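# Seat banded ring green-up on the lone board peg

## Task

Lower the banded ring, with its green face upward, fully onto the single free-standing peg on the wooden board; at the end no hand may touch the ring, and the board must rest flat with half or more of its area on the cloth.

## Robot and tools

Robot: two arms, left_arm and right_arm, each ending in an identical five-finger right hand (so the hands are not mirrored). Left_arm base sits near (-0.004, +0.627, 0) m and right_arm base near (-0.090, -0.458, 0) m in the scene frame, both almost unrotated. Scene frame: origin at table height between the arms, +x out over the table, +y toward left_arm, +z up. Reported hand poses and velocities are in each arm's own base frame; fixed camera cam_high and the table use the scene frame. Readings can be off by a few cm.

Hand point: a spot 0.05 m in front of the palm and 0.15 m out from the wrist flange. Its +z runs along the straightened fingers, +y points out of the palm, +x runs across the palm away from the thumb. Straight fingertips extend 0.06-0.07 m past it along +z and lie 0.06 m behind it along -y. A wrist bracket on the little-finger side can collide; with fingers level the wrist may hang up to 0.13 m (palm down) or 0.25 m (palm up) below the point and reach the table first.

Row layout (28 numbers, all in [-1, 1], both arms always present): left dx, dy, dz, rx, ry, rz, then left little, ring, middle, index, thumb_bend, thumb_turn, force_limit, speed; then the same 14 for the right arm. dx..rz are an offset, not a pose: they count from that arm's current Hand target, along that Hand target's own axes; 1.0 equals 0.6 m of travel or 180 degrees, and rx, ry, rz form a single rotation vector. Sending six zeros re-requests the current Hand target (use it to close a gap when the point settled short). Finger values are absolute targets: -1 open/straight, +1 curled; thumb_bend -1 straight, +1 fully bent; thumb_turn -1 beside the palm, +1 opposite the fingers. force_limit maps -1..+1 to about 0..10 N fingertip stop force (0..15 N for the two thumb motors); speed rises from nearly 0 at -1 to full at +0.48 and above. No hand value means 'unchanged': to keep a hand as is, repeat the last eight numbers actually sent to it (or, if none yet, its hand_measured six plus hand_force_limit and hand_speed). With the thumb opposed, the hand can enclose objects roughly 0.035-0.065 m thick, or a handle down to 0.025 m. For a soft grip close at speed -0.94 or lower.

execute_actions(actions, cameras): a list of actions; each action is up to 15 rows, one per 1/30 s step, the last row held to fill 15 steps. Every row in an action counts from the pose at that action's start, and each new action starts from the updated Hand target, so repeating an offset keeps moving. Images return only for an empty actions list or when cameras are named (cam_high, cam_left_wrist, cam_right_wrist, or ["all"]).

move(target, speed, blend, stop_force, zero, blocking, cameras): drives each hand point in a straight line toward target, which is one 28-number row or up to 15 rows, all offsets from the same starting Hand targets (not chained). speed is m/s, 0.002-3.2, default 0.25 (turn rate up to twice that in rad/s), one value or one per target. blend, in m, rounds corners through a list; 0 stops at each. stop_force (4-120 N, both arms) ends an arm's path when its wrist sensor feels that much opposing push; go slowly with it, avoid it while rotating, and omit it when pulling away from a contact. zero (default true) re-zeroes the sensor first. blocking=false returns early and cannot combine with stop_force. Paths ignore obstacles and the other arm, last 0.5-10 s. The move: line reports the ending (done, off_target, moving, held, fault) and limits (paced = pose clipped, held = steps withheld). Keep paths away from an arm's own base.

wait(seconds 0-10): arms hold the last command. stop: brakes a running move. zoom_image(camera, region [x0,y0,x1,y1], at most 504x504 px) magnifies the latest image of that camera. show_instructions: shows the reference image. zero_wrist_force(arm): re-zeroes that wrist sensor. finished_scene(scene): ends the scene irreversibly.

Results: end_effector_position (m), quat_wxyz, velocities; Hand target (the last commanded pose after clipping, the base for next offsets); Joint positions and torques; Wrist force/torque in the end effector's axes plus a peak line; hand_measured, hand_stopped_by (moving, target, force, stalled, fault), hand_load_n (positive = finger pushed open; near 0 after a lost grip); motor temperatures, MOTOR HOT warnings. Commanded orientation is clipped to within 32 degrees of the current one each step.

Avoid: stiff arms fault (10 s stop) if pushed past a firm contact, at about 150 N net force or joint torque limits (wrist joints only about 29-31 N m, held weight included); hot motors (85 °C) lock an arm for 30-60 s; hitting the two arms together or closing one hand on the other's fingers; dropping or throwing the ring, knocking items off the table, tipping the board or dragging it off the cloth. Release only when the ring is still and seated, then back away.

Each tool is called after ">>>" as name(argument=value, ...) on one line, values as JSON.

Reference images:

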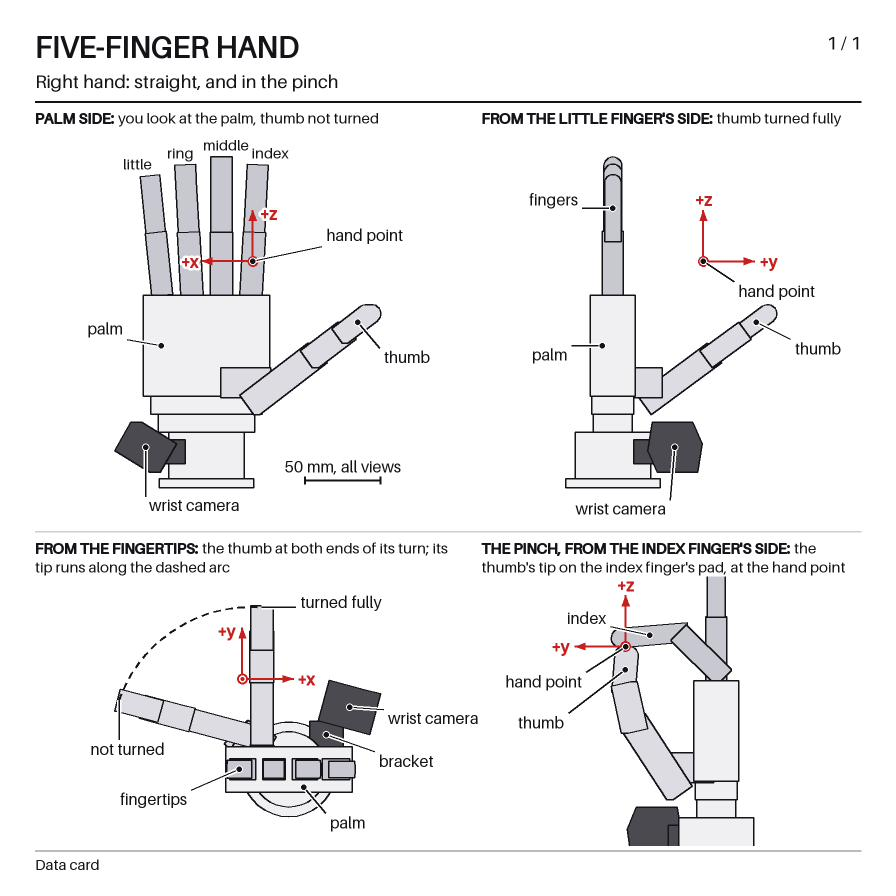

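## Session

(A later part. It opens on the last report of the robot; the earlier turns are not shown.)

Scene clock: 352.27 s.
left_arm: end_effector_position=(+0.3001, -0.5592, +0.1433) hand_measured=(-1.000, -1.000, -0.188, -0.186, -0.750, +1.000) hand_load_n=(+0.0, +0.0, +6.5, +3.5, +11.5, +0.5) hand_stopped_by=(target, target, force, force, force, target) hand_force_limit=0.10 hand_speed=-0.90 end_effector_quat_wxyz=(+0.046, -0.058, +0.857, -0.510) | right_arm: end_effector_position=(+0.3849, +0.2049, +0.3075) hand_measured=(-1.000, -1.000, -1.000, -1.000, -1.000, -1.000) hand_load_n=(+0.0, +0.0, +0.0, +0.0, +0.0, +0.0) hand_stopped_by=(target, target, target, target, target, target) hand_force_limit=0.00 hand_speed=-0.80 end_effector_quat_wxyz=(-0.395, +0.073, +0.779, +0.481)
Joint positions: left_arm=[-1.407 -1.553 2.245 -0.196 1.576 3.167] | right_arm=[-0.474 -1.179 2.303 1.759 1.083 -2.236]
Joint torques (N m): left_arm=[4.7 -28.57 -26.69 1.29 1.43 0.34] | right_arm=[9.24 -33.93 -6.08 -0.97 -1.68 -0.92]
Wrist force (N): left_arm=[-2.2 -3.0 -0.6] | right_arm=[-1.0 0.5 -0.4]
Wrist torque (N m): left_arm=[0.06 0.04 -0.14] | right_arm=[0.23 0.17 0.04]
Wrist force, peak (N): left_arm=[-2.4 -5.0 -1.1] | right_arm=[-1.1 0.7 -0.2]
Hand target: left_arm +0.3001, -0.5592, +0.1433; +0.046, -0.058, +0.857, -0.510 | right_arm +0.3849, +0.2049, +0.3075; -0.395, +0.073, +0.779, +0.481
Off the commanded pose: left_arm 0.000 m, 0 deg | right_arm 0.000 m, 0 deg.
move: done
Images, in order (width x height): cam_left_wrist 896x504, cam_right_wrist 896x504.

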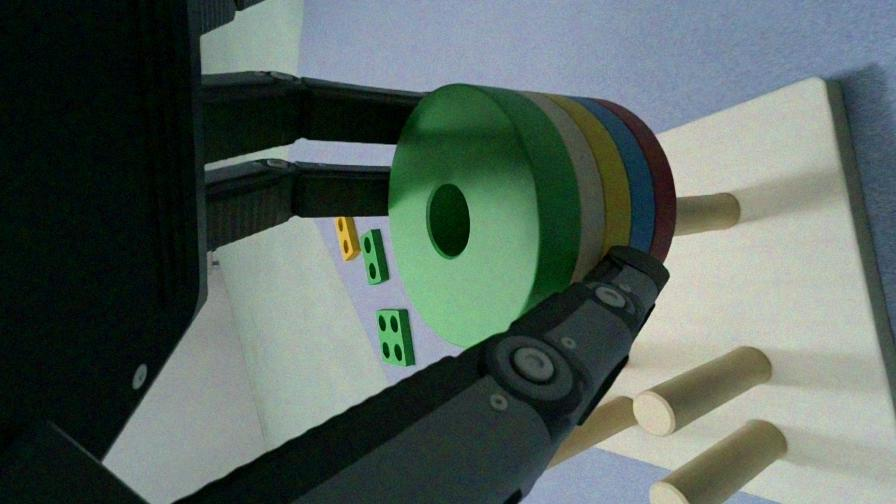

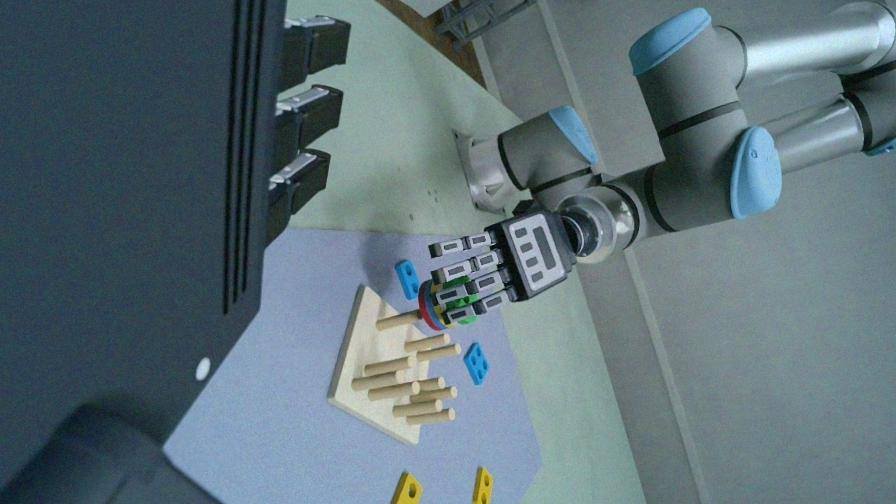

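>>> move(target=[-0.0062,0.0249,0.0098,0,0,0,-1,-1,0.2,0.2,0,1,0.1,-0.9,0,0,0,0,0,0,-1,-1,-1,-1,-1,-1,0,-0.8], cameras=["cam_left_wrist","cam_right_wrist"], speed=0.06, stop_force=6)

>>> zoom_image(camera="cam_right_wrist", region=[365, 265, 485, 345])

>>> zoom_image(camera="cam_left_wrist", region=[400, 60, 800, 360])

Scene clock: 423.67 s.
left_arm: end_effector_position=(+0.3038, -0.5567, +0.1274) hand_measured=(-1.000, -1.000, -0.188, -0.186, -0.750, +1.000) hand_load_n=(+0.0, +0.0, +6.5, +3.5, +11.5, +0.5) hand_stopped_by=(target, target, force, force, force, target) hand_force_limit=0.10 hand_speed=-0.90 end_effector_quat_wxyz=(+0.046, -0.058, +0.857, -0.510) | right_arm: end_effector_position=(+0.3849, +0.2049, +0.3075) hand_measured=(-1.000, -1.000, -1.000, -1.000, -1.000, -1.000) hand_load_n=(+0.0, +0.0, +0.0, +0.0, +0.0, +0.0) hand_stopped_by=(target, target, target, target, target, target) hand_force_limit=0.00 hand_speed=-0.80 end_effector_quat_wxyz=(-0.395, +0.073, +0.779, +0.481)
Joint positions: left_arm=[-1.397 -1.531 2.259 -0.232 1.585 3.172] | right_arm=[-0.474 -1.179 2.303 1.759 1.083 -2.236]
Joint torques (N m): left_arm=[-10.26 -50.41 -46.01 0.45 -1.74 -0.87] | right_arm=[8.9 -34.32 -6.27 -0.9 -2.03 -0.9]
Wrist force (N): left_arm=[-2.6 -2.7 -0.9] | right_arm=[-0.7 0.1 -0.2]
Wrist torque (N m): left_arm=[0.09 0.09 -0.15] | right_arm=[0.16 0.11 0.05]
Wrist force, peak (N): left_arm=[-2.2 -3.6 -0.6] | right_arm=[-1.1 0.1 -0.4]
Hand target: left_arm +0.3038, -0.5567, +0.1274; +0.046, -0.058, +0.857, -0.510 | right_arm +0.3849, +0.2049, +0.3075; -0.395, +0.073, +0.779, +0.481
Off the commanded pose: left_arm 0.000 m, 0 deg | right_arm 0.000 m, 0 deg.
move: done
Images, in order (width x height): cam_left_wrist 896x504, cam_right_wrist 896x504.

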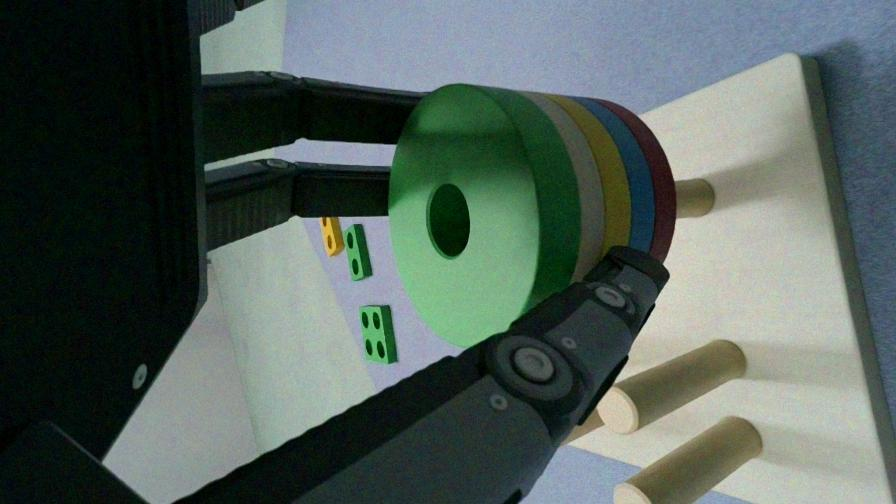

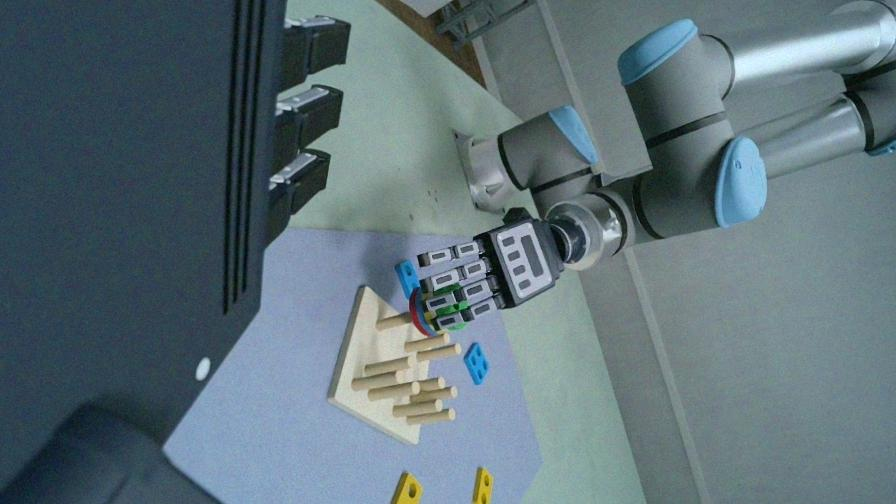

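Scaled by 4.200 from the camera's 896x504 image, which has a finer 1280x720 frame.

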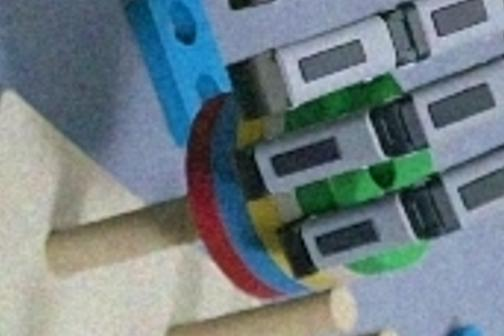

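Scaled by 1.260 from the camera's 896x504 image, which has a finer 1280x720 frame.

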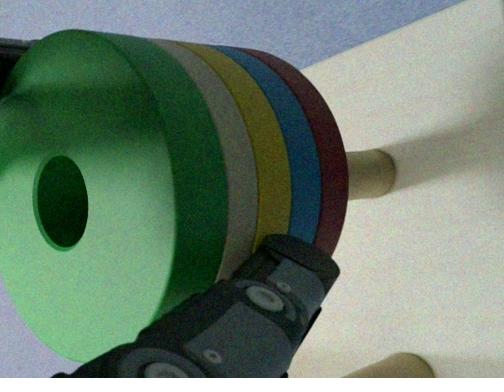

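>>> zoom_image(camera="cam_left_wrist", region=[640, 150, 760, 250])

>>> zoom_image(camera="cam_right_wrist", region=[370, 280, 450, 340])

Scaled by 4.200 from the camera's 896x504 image, which has a finer 1280x720 frame.

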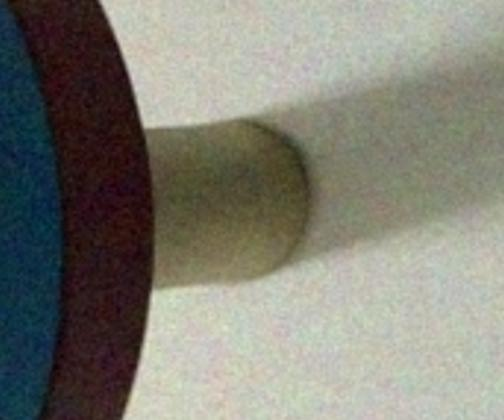

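Scaled by 6.300 from the camera's 896x504 image, which has a finer 1280x720 frame.

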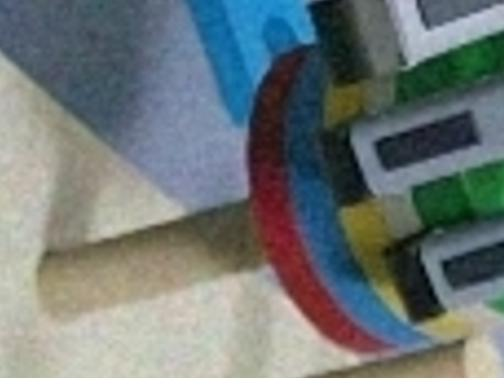

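>>> move(target=[[-0.0017,0,0,0,0,0,-1,-1,0.2,0.2,0,1,0.1,-0.9,0,0,0,0,0,0,-1,-1,-1,-1,-1,-1,0,-0.8],[-0.0017,0.0208,0.0105,0,0,0,-1,-1,0.2,0.2,0,1,0.1,-0.9,0,0,0,0,0,0,-1,-1,-1,-1,-1,-1,0,-0.8]], cameras=["cam_left_wrist","cam_right_wrist"], speed=0.03, stop_force=4)

>>> zoom_image(camera="cam_right_wrist", region=[370, 280, 450, 340])

>>> zoom_image(camera="cam_left_wrist", region=[380, 60, 700, 300])

Scene clock: 486.67 s.
left_arm: end_effector_position=(+0.3050, -0.5561, +0.1134) hand_measured=(-1.000, -1.000, -0.188, -0.186, -0.750, +1.000) hand_load_n=(+0.0, +0.0, +6.0, +3.5, +11.5, +1.0) hand_stopped_by=(target, target, force, force, force, target) hand_force_limit=0.10 hand_speed=-0.90 end_effector_quat_wxyz=(+0.046, -0.058, +0.857, -0.510) | right_arm: end_effector_position=(+0.3849, +0.2049, +0.3075) hand_measured=(-1.000, -1.000, -1.000, -1.000, -1.000, -1.000) hand_load_n=(+0.0, +0.0, +0.0, +0.0, +0.0, +0.0) hand_stopped_by=(target, target, target, target, target, target) hand_force_limit=0.00 hand_speed=-0.80 end_effector_quat_wxyz=(-0.395, +0.073, +0.779, +0.481)
Joint positions: left_arm=[-1.394 -1.51 2.271 -0.263 1.588 3.173] | right_arm=[-0.474 -1.179 2.303 1.759 1.083 -2.236]
Joint torques (N m): left_arm=[10.39 -49.36 -45.73 0.29 1.15 0.89] | right_arm=[6.47 -34.71 -6.37 -0.88 -1.94 -0.99]
Wrist force (N): left_arm=[-2.4 -2.9 -0.7] | right_arm=[-0.4 0.3 -0.1]
Wrist torque (N m): left_arm=[0.06 0.06 -0.16] | right_arm=[0.18 0.06 0.07]
Wrist force, peak (N): left_arm=[-2.6 -3.7 -1.0] | right_arm=[-1.1 0.5 0.0]
Hand target: left_arm +0.3050, -0.5561, +0.1134; +0.046, -0.058, +0.857, -0.510 | right_arm +0.3849, +0.2049, +0.3075; -0.395, +0.073, +0.779, +0.481
Off the commanded pose: left_arm 0.000 m, 0 deg | right_arm 0.000 m, 0 deg.
move: done
Images, in order (width x height): cam_left_wrist 896x504, cam_right_wrist 896x504.

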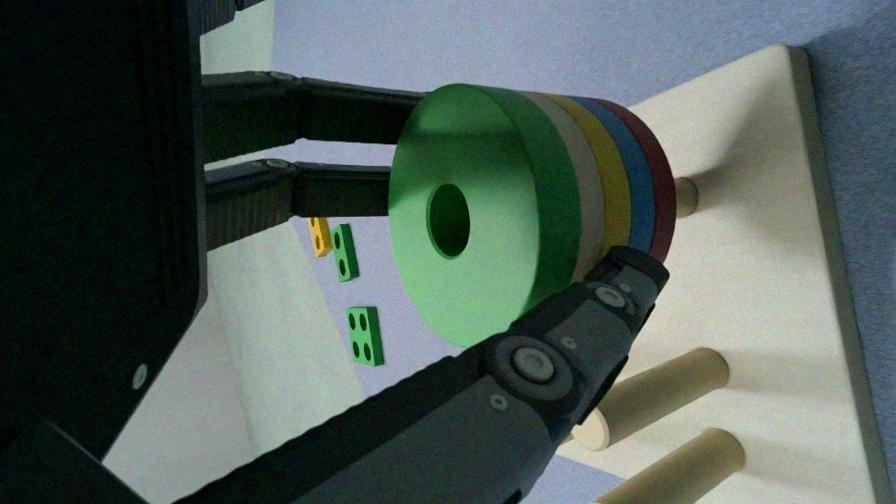

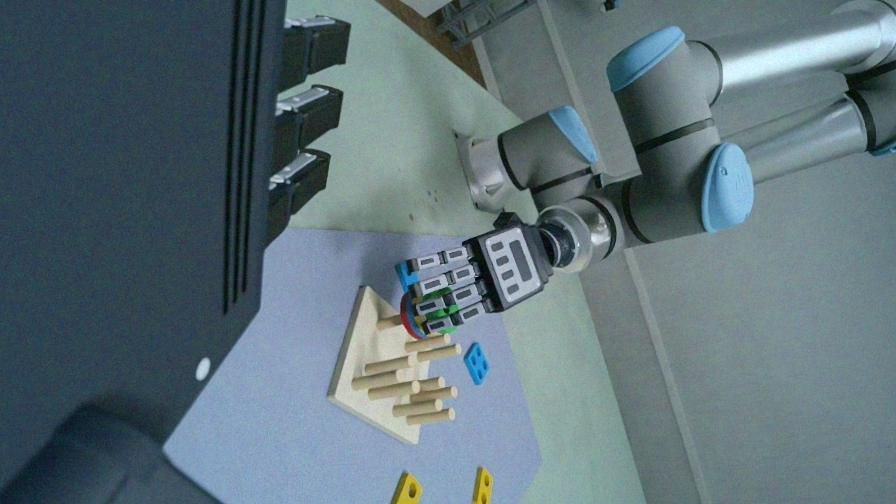

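Scaled by 6.300 from the camera's 896x504 image, which has a finer 1280x720 frame.

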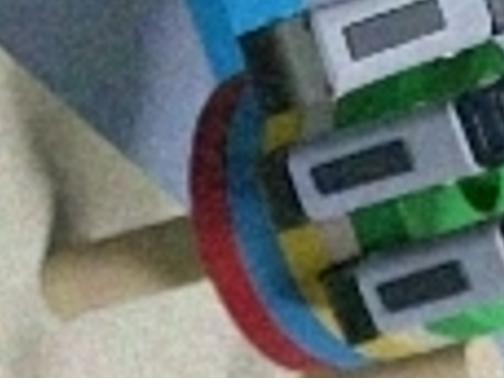

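Scaled by 1.575 from the camera's 896x504 image, which has a finer 1280x720 frame.

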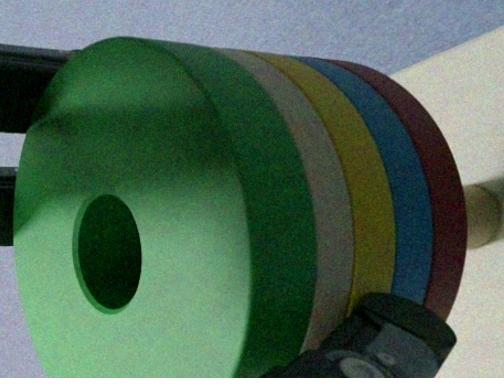

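>>> move(target=[0,0.0595,0.0301,0,0,0,-1,-1,0.2,0.2,0,1,0.1,-0.9,0,0,0,0,0,0,-1,-1,-1,-1,-1,-1,0,-0.8], cameras=["cam_left_wrist","cam_right_wrist"], speed=0.04, stop_force=5)

Scene clock: 496.47 s.
left_arm: end_effector_position=(+0.3056, -0.5548, +0.0735) hand_measured=(-1.000, -1.000, -0.188, -0.186, -0.750, +1.000) hand_load_n=(+0.0, +0.0, +6.5, +3.5, +11.5, +0.5) hand_stopped_by=(target, target, force, force, force, target) hand_force_limit=0.10 hand_speed=-0.90 end_effector_quat_wxyz=(+0.046, -0.058, +0.857, -0.510) | right_arm: end_effector_position=(+0.3849, +0.2049, +0.3075) hand_measured=(-1.000, -1.000, -1.000, -1.000, -1.000, -1.000) hand_load_n=(+0.0, +0.0, +0.0, +0.0, +0.0, +0.0) hand_stopped_by=(target, target, target, target, target, target) hand_force_limit=0.00 hand_speed=-0.80 end_effector_quat_wxyz=(-0.395, +0.073, +0.779, +0.481)
Joint positions: left_arm=[-1.392 -1.449 2.302 -0.356 1.59 3.174] | right_arm=[-0.474 -1.179 2.303 1.759 1.083 -2.236]
Joint torques (N m): left_arm=[0.14 -54.07 -42.49 -1.5 -0.25 0.83] | right_arm=[6.68 -35.99 -6.22 -0.81 -1.77 -1.12]
Wrist force (N): left_arm=[-2.6 -3.2 -0.7] | right_arm=[-0.8 0.2 -0.1]
Wrist torque (N m): left_arm=[0.02 0.11 -0.17] | right_arm=[0.17 0.10 0.05]
Wrist force, peak (N): left_arm=[-2.3 -4.2 -0.4] | right_arm=[-1.3 0.1 -0.1]
Hand target: left_arm +0.3056, -0.5549, +0.0735; +0.046, -0.058, +0.857, -0.510 | right_arm +0.3849, +0.2049, +0.3075; -0.395, +0.073, +0.779, +0.481
Off the commanded pose: left_arm 0.000 m, 0 deg | right_arm 0.000 m, 0 deg.
move: done
Images, in order (width x height): cam_left_wrist 896x504, cam_right_wrist 896x504.

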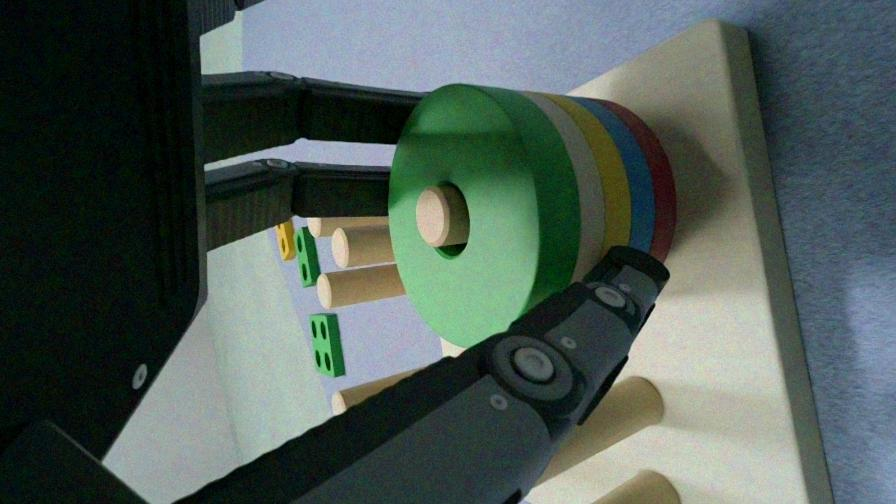

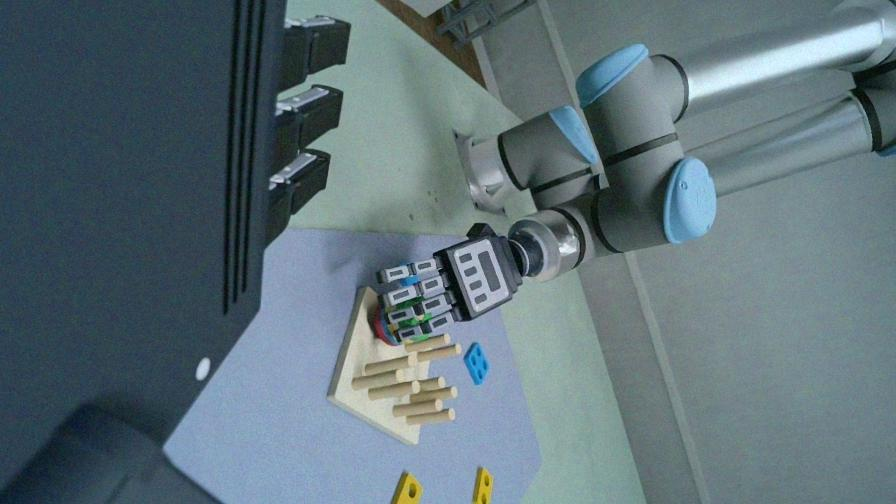

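>>> move(target=[0,0.0352,0.0191,0,0,0,-1,-1,0.2,0.2,0,1,0.1,-0.9,0,0,0,0,0,0,-1,-1,-1,-1,-1,-1,0,-0.8], cameras=["cam_left_wrist"], speed=0.02, stop_force=5)

Scene clock: 509.90 s.
left_arm: end_effector_position=(+0.3059, -0.5548, +0.0579) hand_measured=(-1.000, -1.000, -0.188, -0.186, -0.750, +1.000) hand_load_n=(+0.0, +0.5, +6.5, +3.5, +11.0, +0.5) hand_stopped_by=(target, target, force, force, force, target) hand_force_limit=0.10 hand_speed=-0.90 end_effector_quat_wxyz=(+0.046, -0.058, +0.857, -0.510) | right_arm: end_effector_position=(+0.3849, +0.2049, +0.3075) hand_measured=(-1.000, -1.000, -1.000, -1.000, -1.000, -1.000) hand_load_n=(+0.0, +0.0, +0.0, +0.0, +0.0, +0.0) hand_stopped_by=(target, target, target, target, target, target) hand_force_limit=0.00 hand_speed=-0.80 end_effector_quat_wxyz=(-0.395, +0.073, +0.779, +0.481)
Joint positions: left_arm=[-1.391 -1.423 2.312 -0.392 1.591 3.175] | right_arm=[-0.474 -1.179 2.303 1.759 1.083 -2.236]
Joint torques (N m): left_arm=[-5.49 -53.68 -41.63 -1.69 -1.12 -0.58] | right_arm=[5.11 -35.12 -7 -0.91 -1.64 -1.1]
Wrist force (N): left_arm=[-2.3 -2.8 -0.7] | right_arm=[-0.7 0.3 -0.4]
Wrist torque (N m): left_arm=[0.11 0.08 -0.13] | right_arm=[0.20 0.11 0.06]
Wrist force, peak (N): left_arm=[-2.4 -9.0 -7.8] | right_arm=[-1.2 0.5 -0.2]
Hand target: left_arm +0.3059, -0.5548, +0.0579; +0.046, -0.058, +0.857, -0.510 (not the last commanded pose) | right_arm +0.3849, +0.2049, +0.3075; -0.395, +0.073, +0.779, +0.481
Off the commanded pose: left_arm 0.008 m, 0 deg | right_arm 0.000 m, 0 deg.
move: contact (left_arm)
Images, in order (width x height): cam_left_wrist 896x504.

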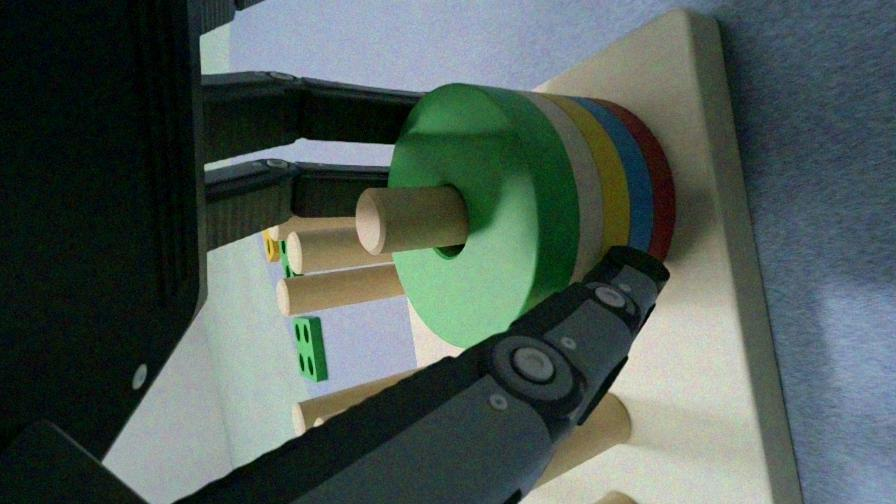

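>>> move(target=[0,0,0,0,0,0,-1,-1,-0.5,-0.5,-0.9,1,0.1,-0.8,0,0,0,0,0,0,-1,-1,-1,-1,-1,-1,0,-0.8], cameras=["cam_left_wrist","cam_right_wrist"])

Scene clock: 515.13 s.
left_arm: end_effector_position=(+0.3059, -0.5548, +0.0579) hand_measured=(-1.000, -1.000, -0.500, -0.500, -0.900, +1.000) hand_load_n=(+0.0, +0.0, +0.0, +0.0, +0.0, +0.0) hand_stopped_by=(target, target, target, target, target, target) hand_force_limit=0.10 hand_speed=-0.80 end_effector_quat_wxyz=(+0.046, -0.058, +0.857, -0.510) | right_arm: end_effector_position=(+0.3849, +0.2049, +0.3075) hand_measured=(-1.000, -1.000, -1.000, -1.000, -1.000, -1.000) hand_load_n=(+0.0, +0.0, +0.0, +0.0, +0.0, +0.0) hand_stopped_by=(target, target, target, target, target, target) hand_force_limit=0.00 hand_speed=-0.80 end_effector_quat_wxyz=(-0.395, +0.073, +0.779, +0.481)
Joint positions: left_arm=[-1.391 -1.423 2.312 -0.392 1.591 3.175] | right_arm=[-0.474 -1.179 2.303 1.759 1.083 -2.236]
Joint torques (N m): left_arm=[-6.99 -52.55 -40 -1.72 -1.72 -0.54] | right_arm=[6.36 -35.11 -6.26 -0.76 -1.88 -1.13]
Wrist force (N): left_arm=[-2.2 -3.4 -0.8] | right_arm=[-0.9 0.3 -0.5]
Wrist torque (N m): left_arm=[0.06 0.04 -0.12] | right_arm=[0.20 0.13 0.05]
Wrist force, peak (N): left_arm=[-2.4 -3.8 -1.0] | right_arm=[-1.1 0.3 -0.1]
Hand target: left_arm +0.3059, -0.5548, +0.0579; +0.046, -0.058, +0.857, -0.510 | right_arm +0.3849, +0.2049, +0.3075; -0.395, +0.073, +0.779, +0.481
Off the commanded pose: left_arm 0.000 m, 0 deg | right_arm 0.000 m, 0 deg.
move: done
Images, in order (width x height): cam_left_wrist 896x504, cam_right_wrist 896x504.

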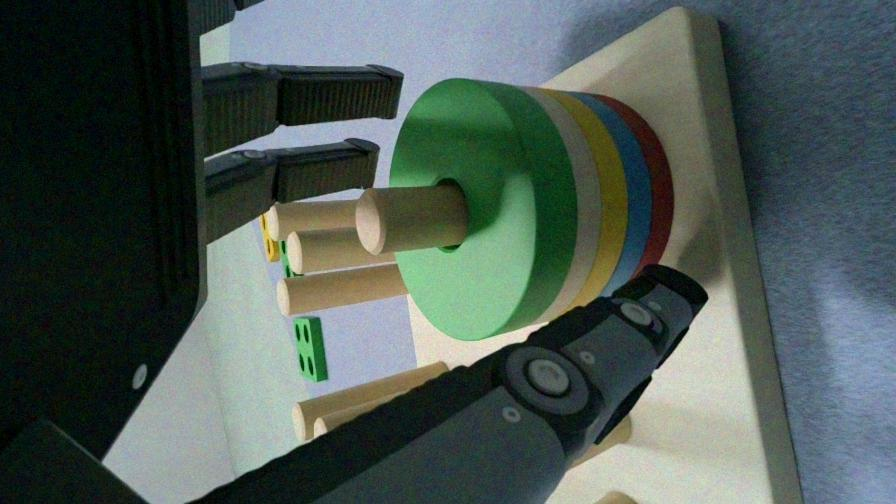

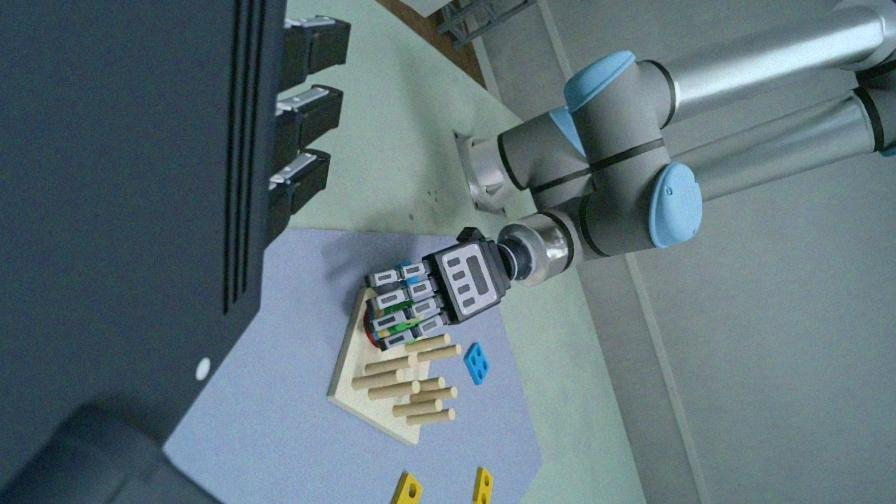

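>>> move(target=[0,-0.1784,-0.0904,0,0,0,-1,-1,-0.5,-0.5,-0.9,1,0.1,-0.8,0,0,0,0,0,0,-1,-1,-1,-1,-1,-1,0,-0.8], cameras=["cam_left_wrist","cam_right_wrist"], speed=0.15)

>>> zoom_image(camera="cam_right_wrist", region=[310, 260, 470, 450])

Scene clock: 522.77 s.
left_arm: end_effector_position=(+0.3041, -0.5586, +0.1779) hand_measured=(-1.000, -1.000, -0.500, -0.500, -0.900, +1.000) hand_load_n=(-0.5, +0.0, +0.0, +0.0, +0.0, +0.0) hand_stopped_by=(target, target, target, target, target, target) hand_force_limit=0.10 hand_speed=-0.80 end_effector_quat_wxyz=(+0.046, -0.058, +0.857, -0.510) | right_arm: end_effector_position=(+0.3849, +0.2049, +0.3075) hand_measured=(-1.000, -1.000, -1.000, -1.000, -1.000, -1.000) hand_load_n=(+0.0, +0.0, +0.0, +0.0, +0.0, +0.0) hand_stopped_by=(target, target, target, target, target, target) hand_force_limit=0.00 hand_speed=-0.80 end_effector_quat_wxyz=(-0.395, +0.073, +0.779, +0.481)
Joint positions: left_arm=[-1.397 -1.593 2.209 -0.12 1.585 3.172] | right_arm=[-0.474 -1.179 2.303 1.759 1.083 -2.236]
Joint torques (N m): left_arm=[-0.35 -39.33 -27.1 1.21 -0.07 -0.29] | right_arm=[5.2 -34.01 -6.15 -0.74 -1.89 -1.12]
Wrist force (N): left_arm=[-2.1 -3.5 -0.8] | right_arm=[-0.4 0.2 -0.1]
Wrist torque (N m): left_arm=[0.07 0.04 -0.14] | right_arm=[0.16 0.06 0.06]
Wrist force, peak (N): left_arm=[-2.4 -5.2 -1.5] | right_arm=[-1.1 0.3 -0.2]
Hand target: left_arm +0.3041, -0.5584, +0.1778; +0.046, -0.058, +0.857, -0.510 | right_arm +0.3849, +0.2049, +0.3075; -0.395, +0.073, +0.779, +0.481
Off the commanded pose: left_arm 0.000 m, 0 deg | right_arm 0.000 m, 0 deg.
move: done
Images, in order (width x height): cam_left_wrist 896x504, cam_right_wrist 896x504.

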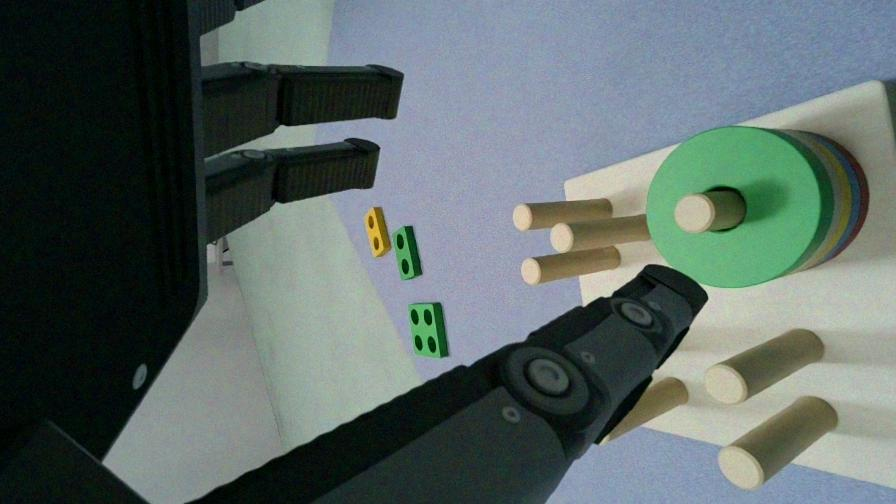

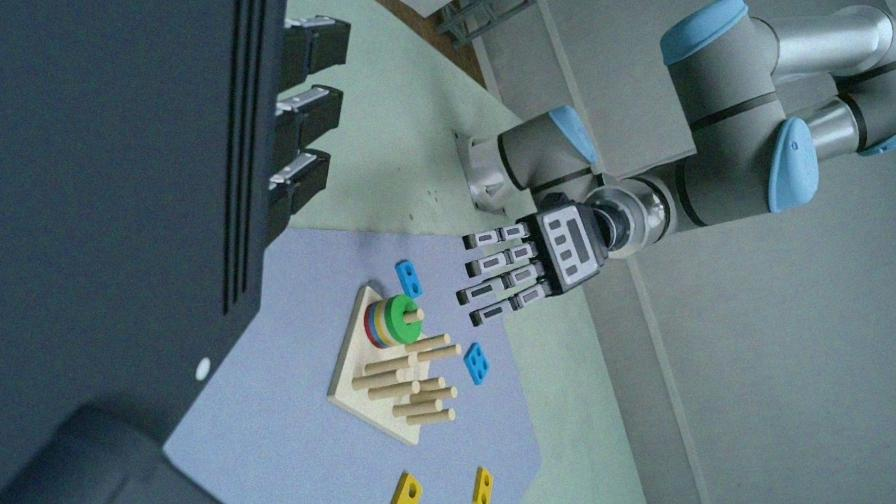

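Scaled by 2.653 from the camera's 896x504 image, which has a finer 1280x720 frame.

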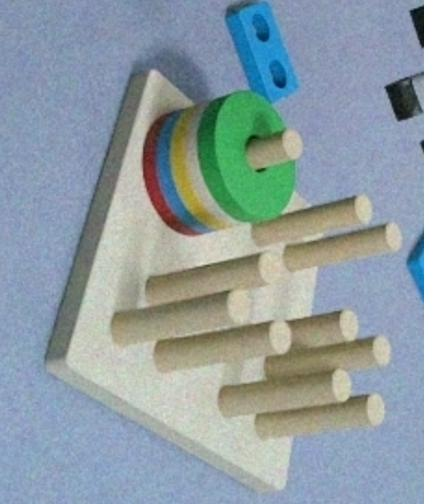

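Fully seated, board flat.

>>> finished_scene(scene=2)

The scene is finished: the task was done.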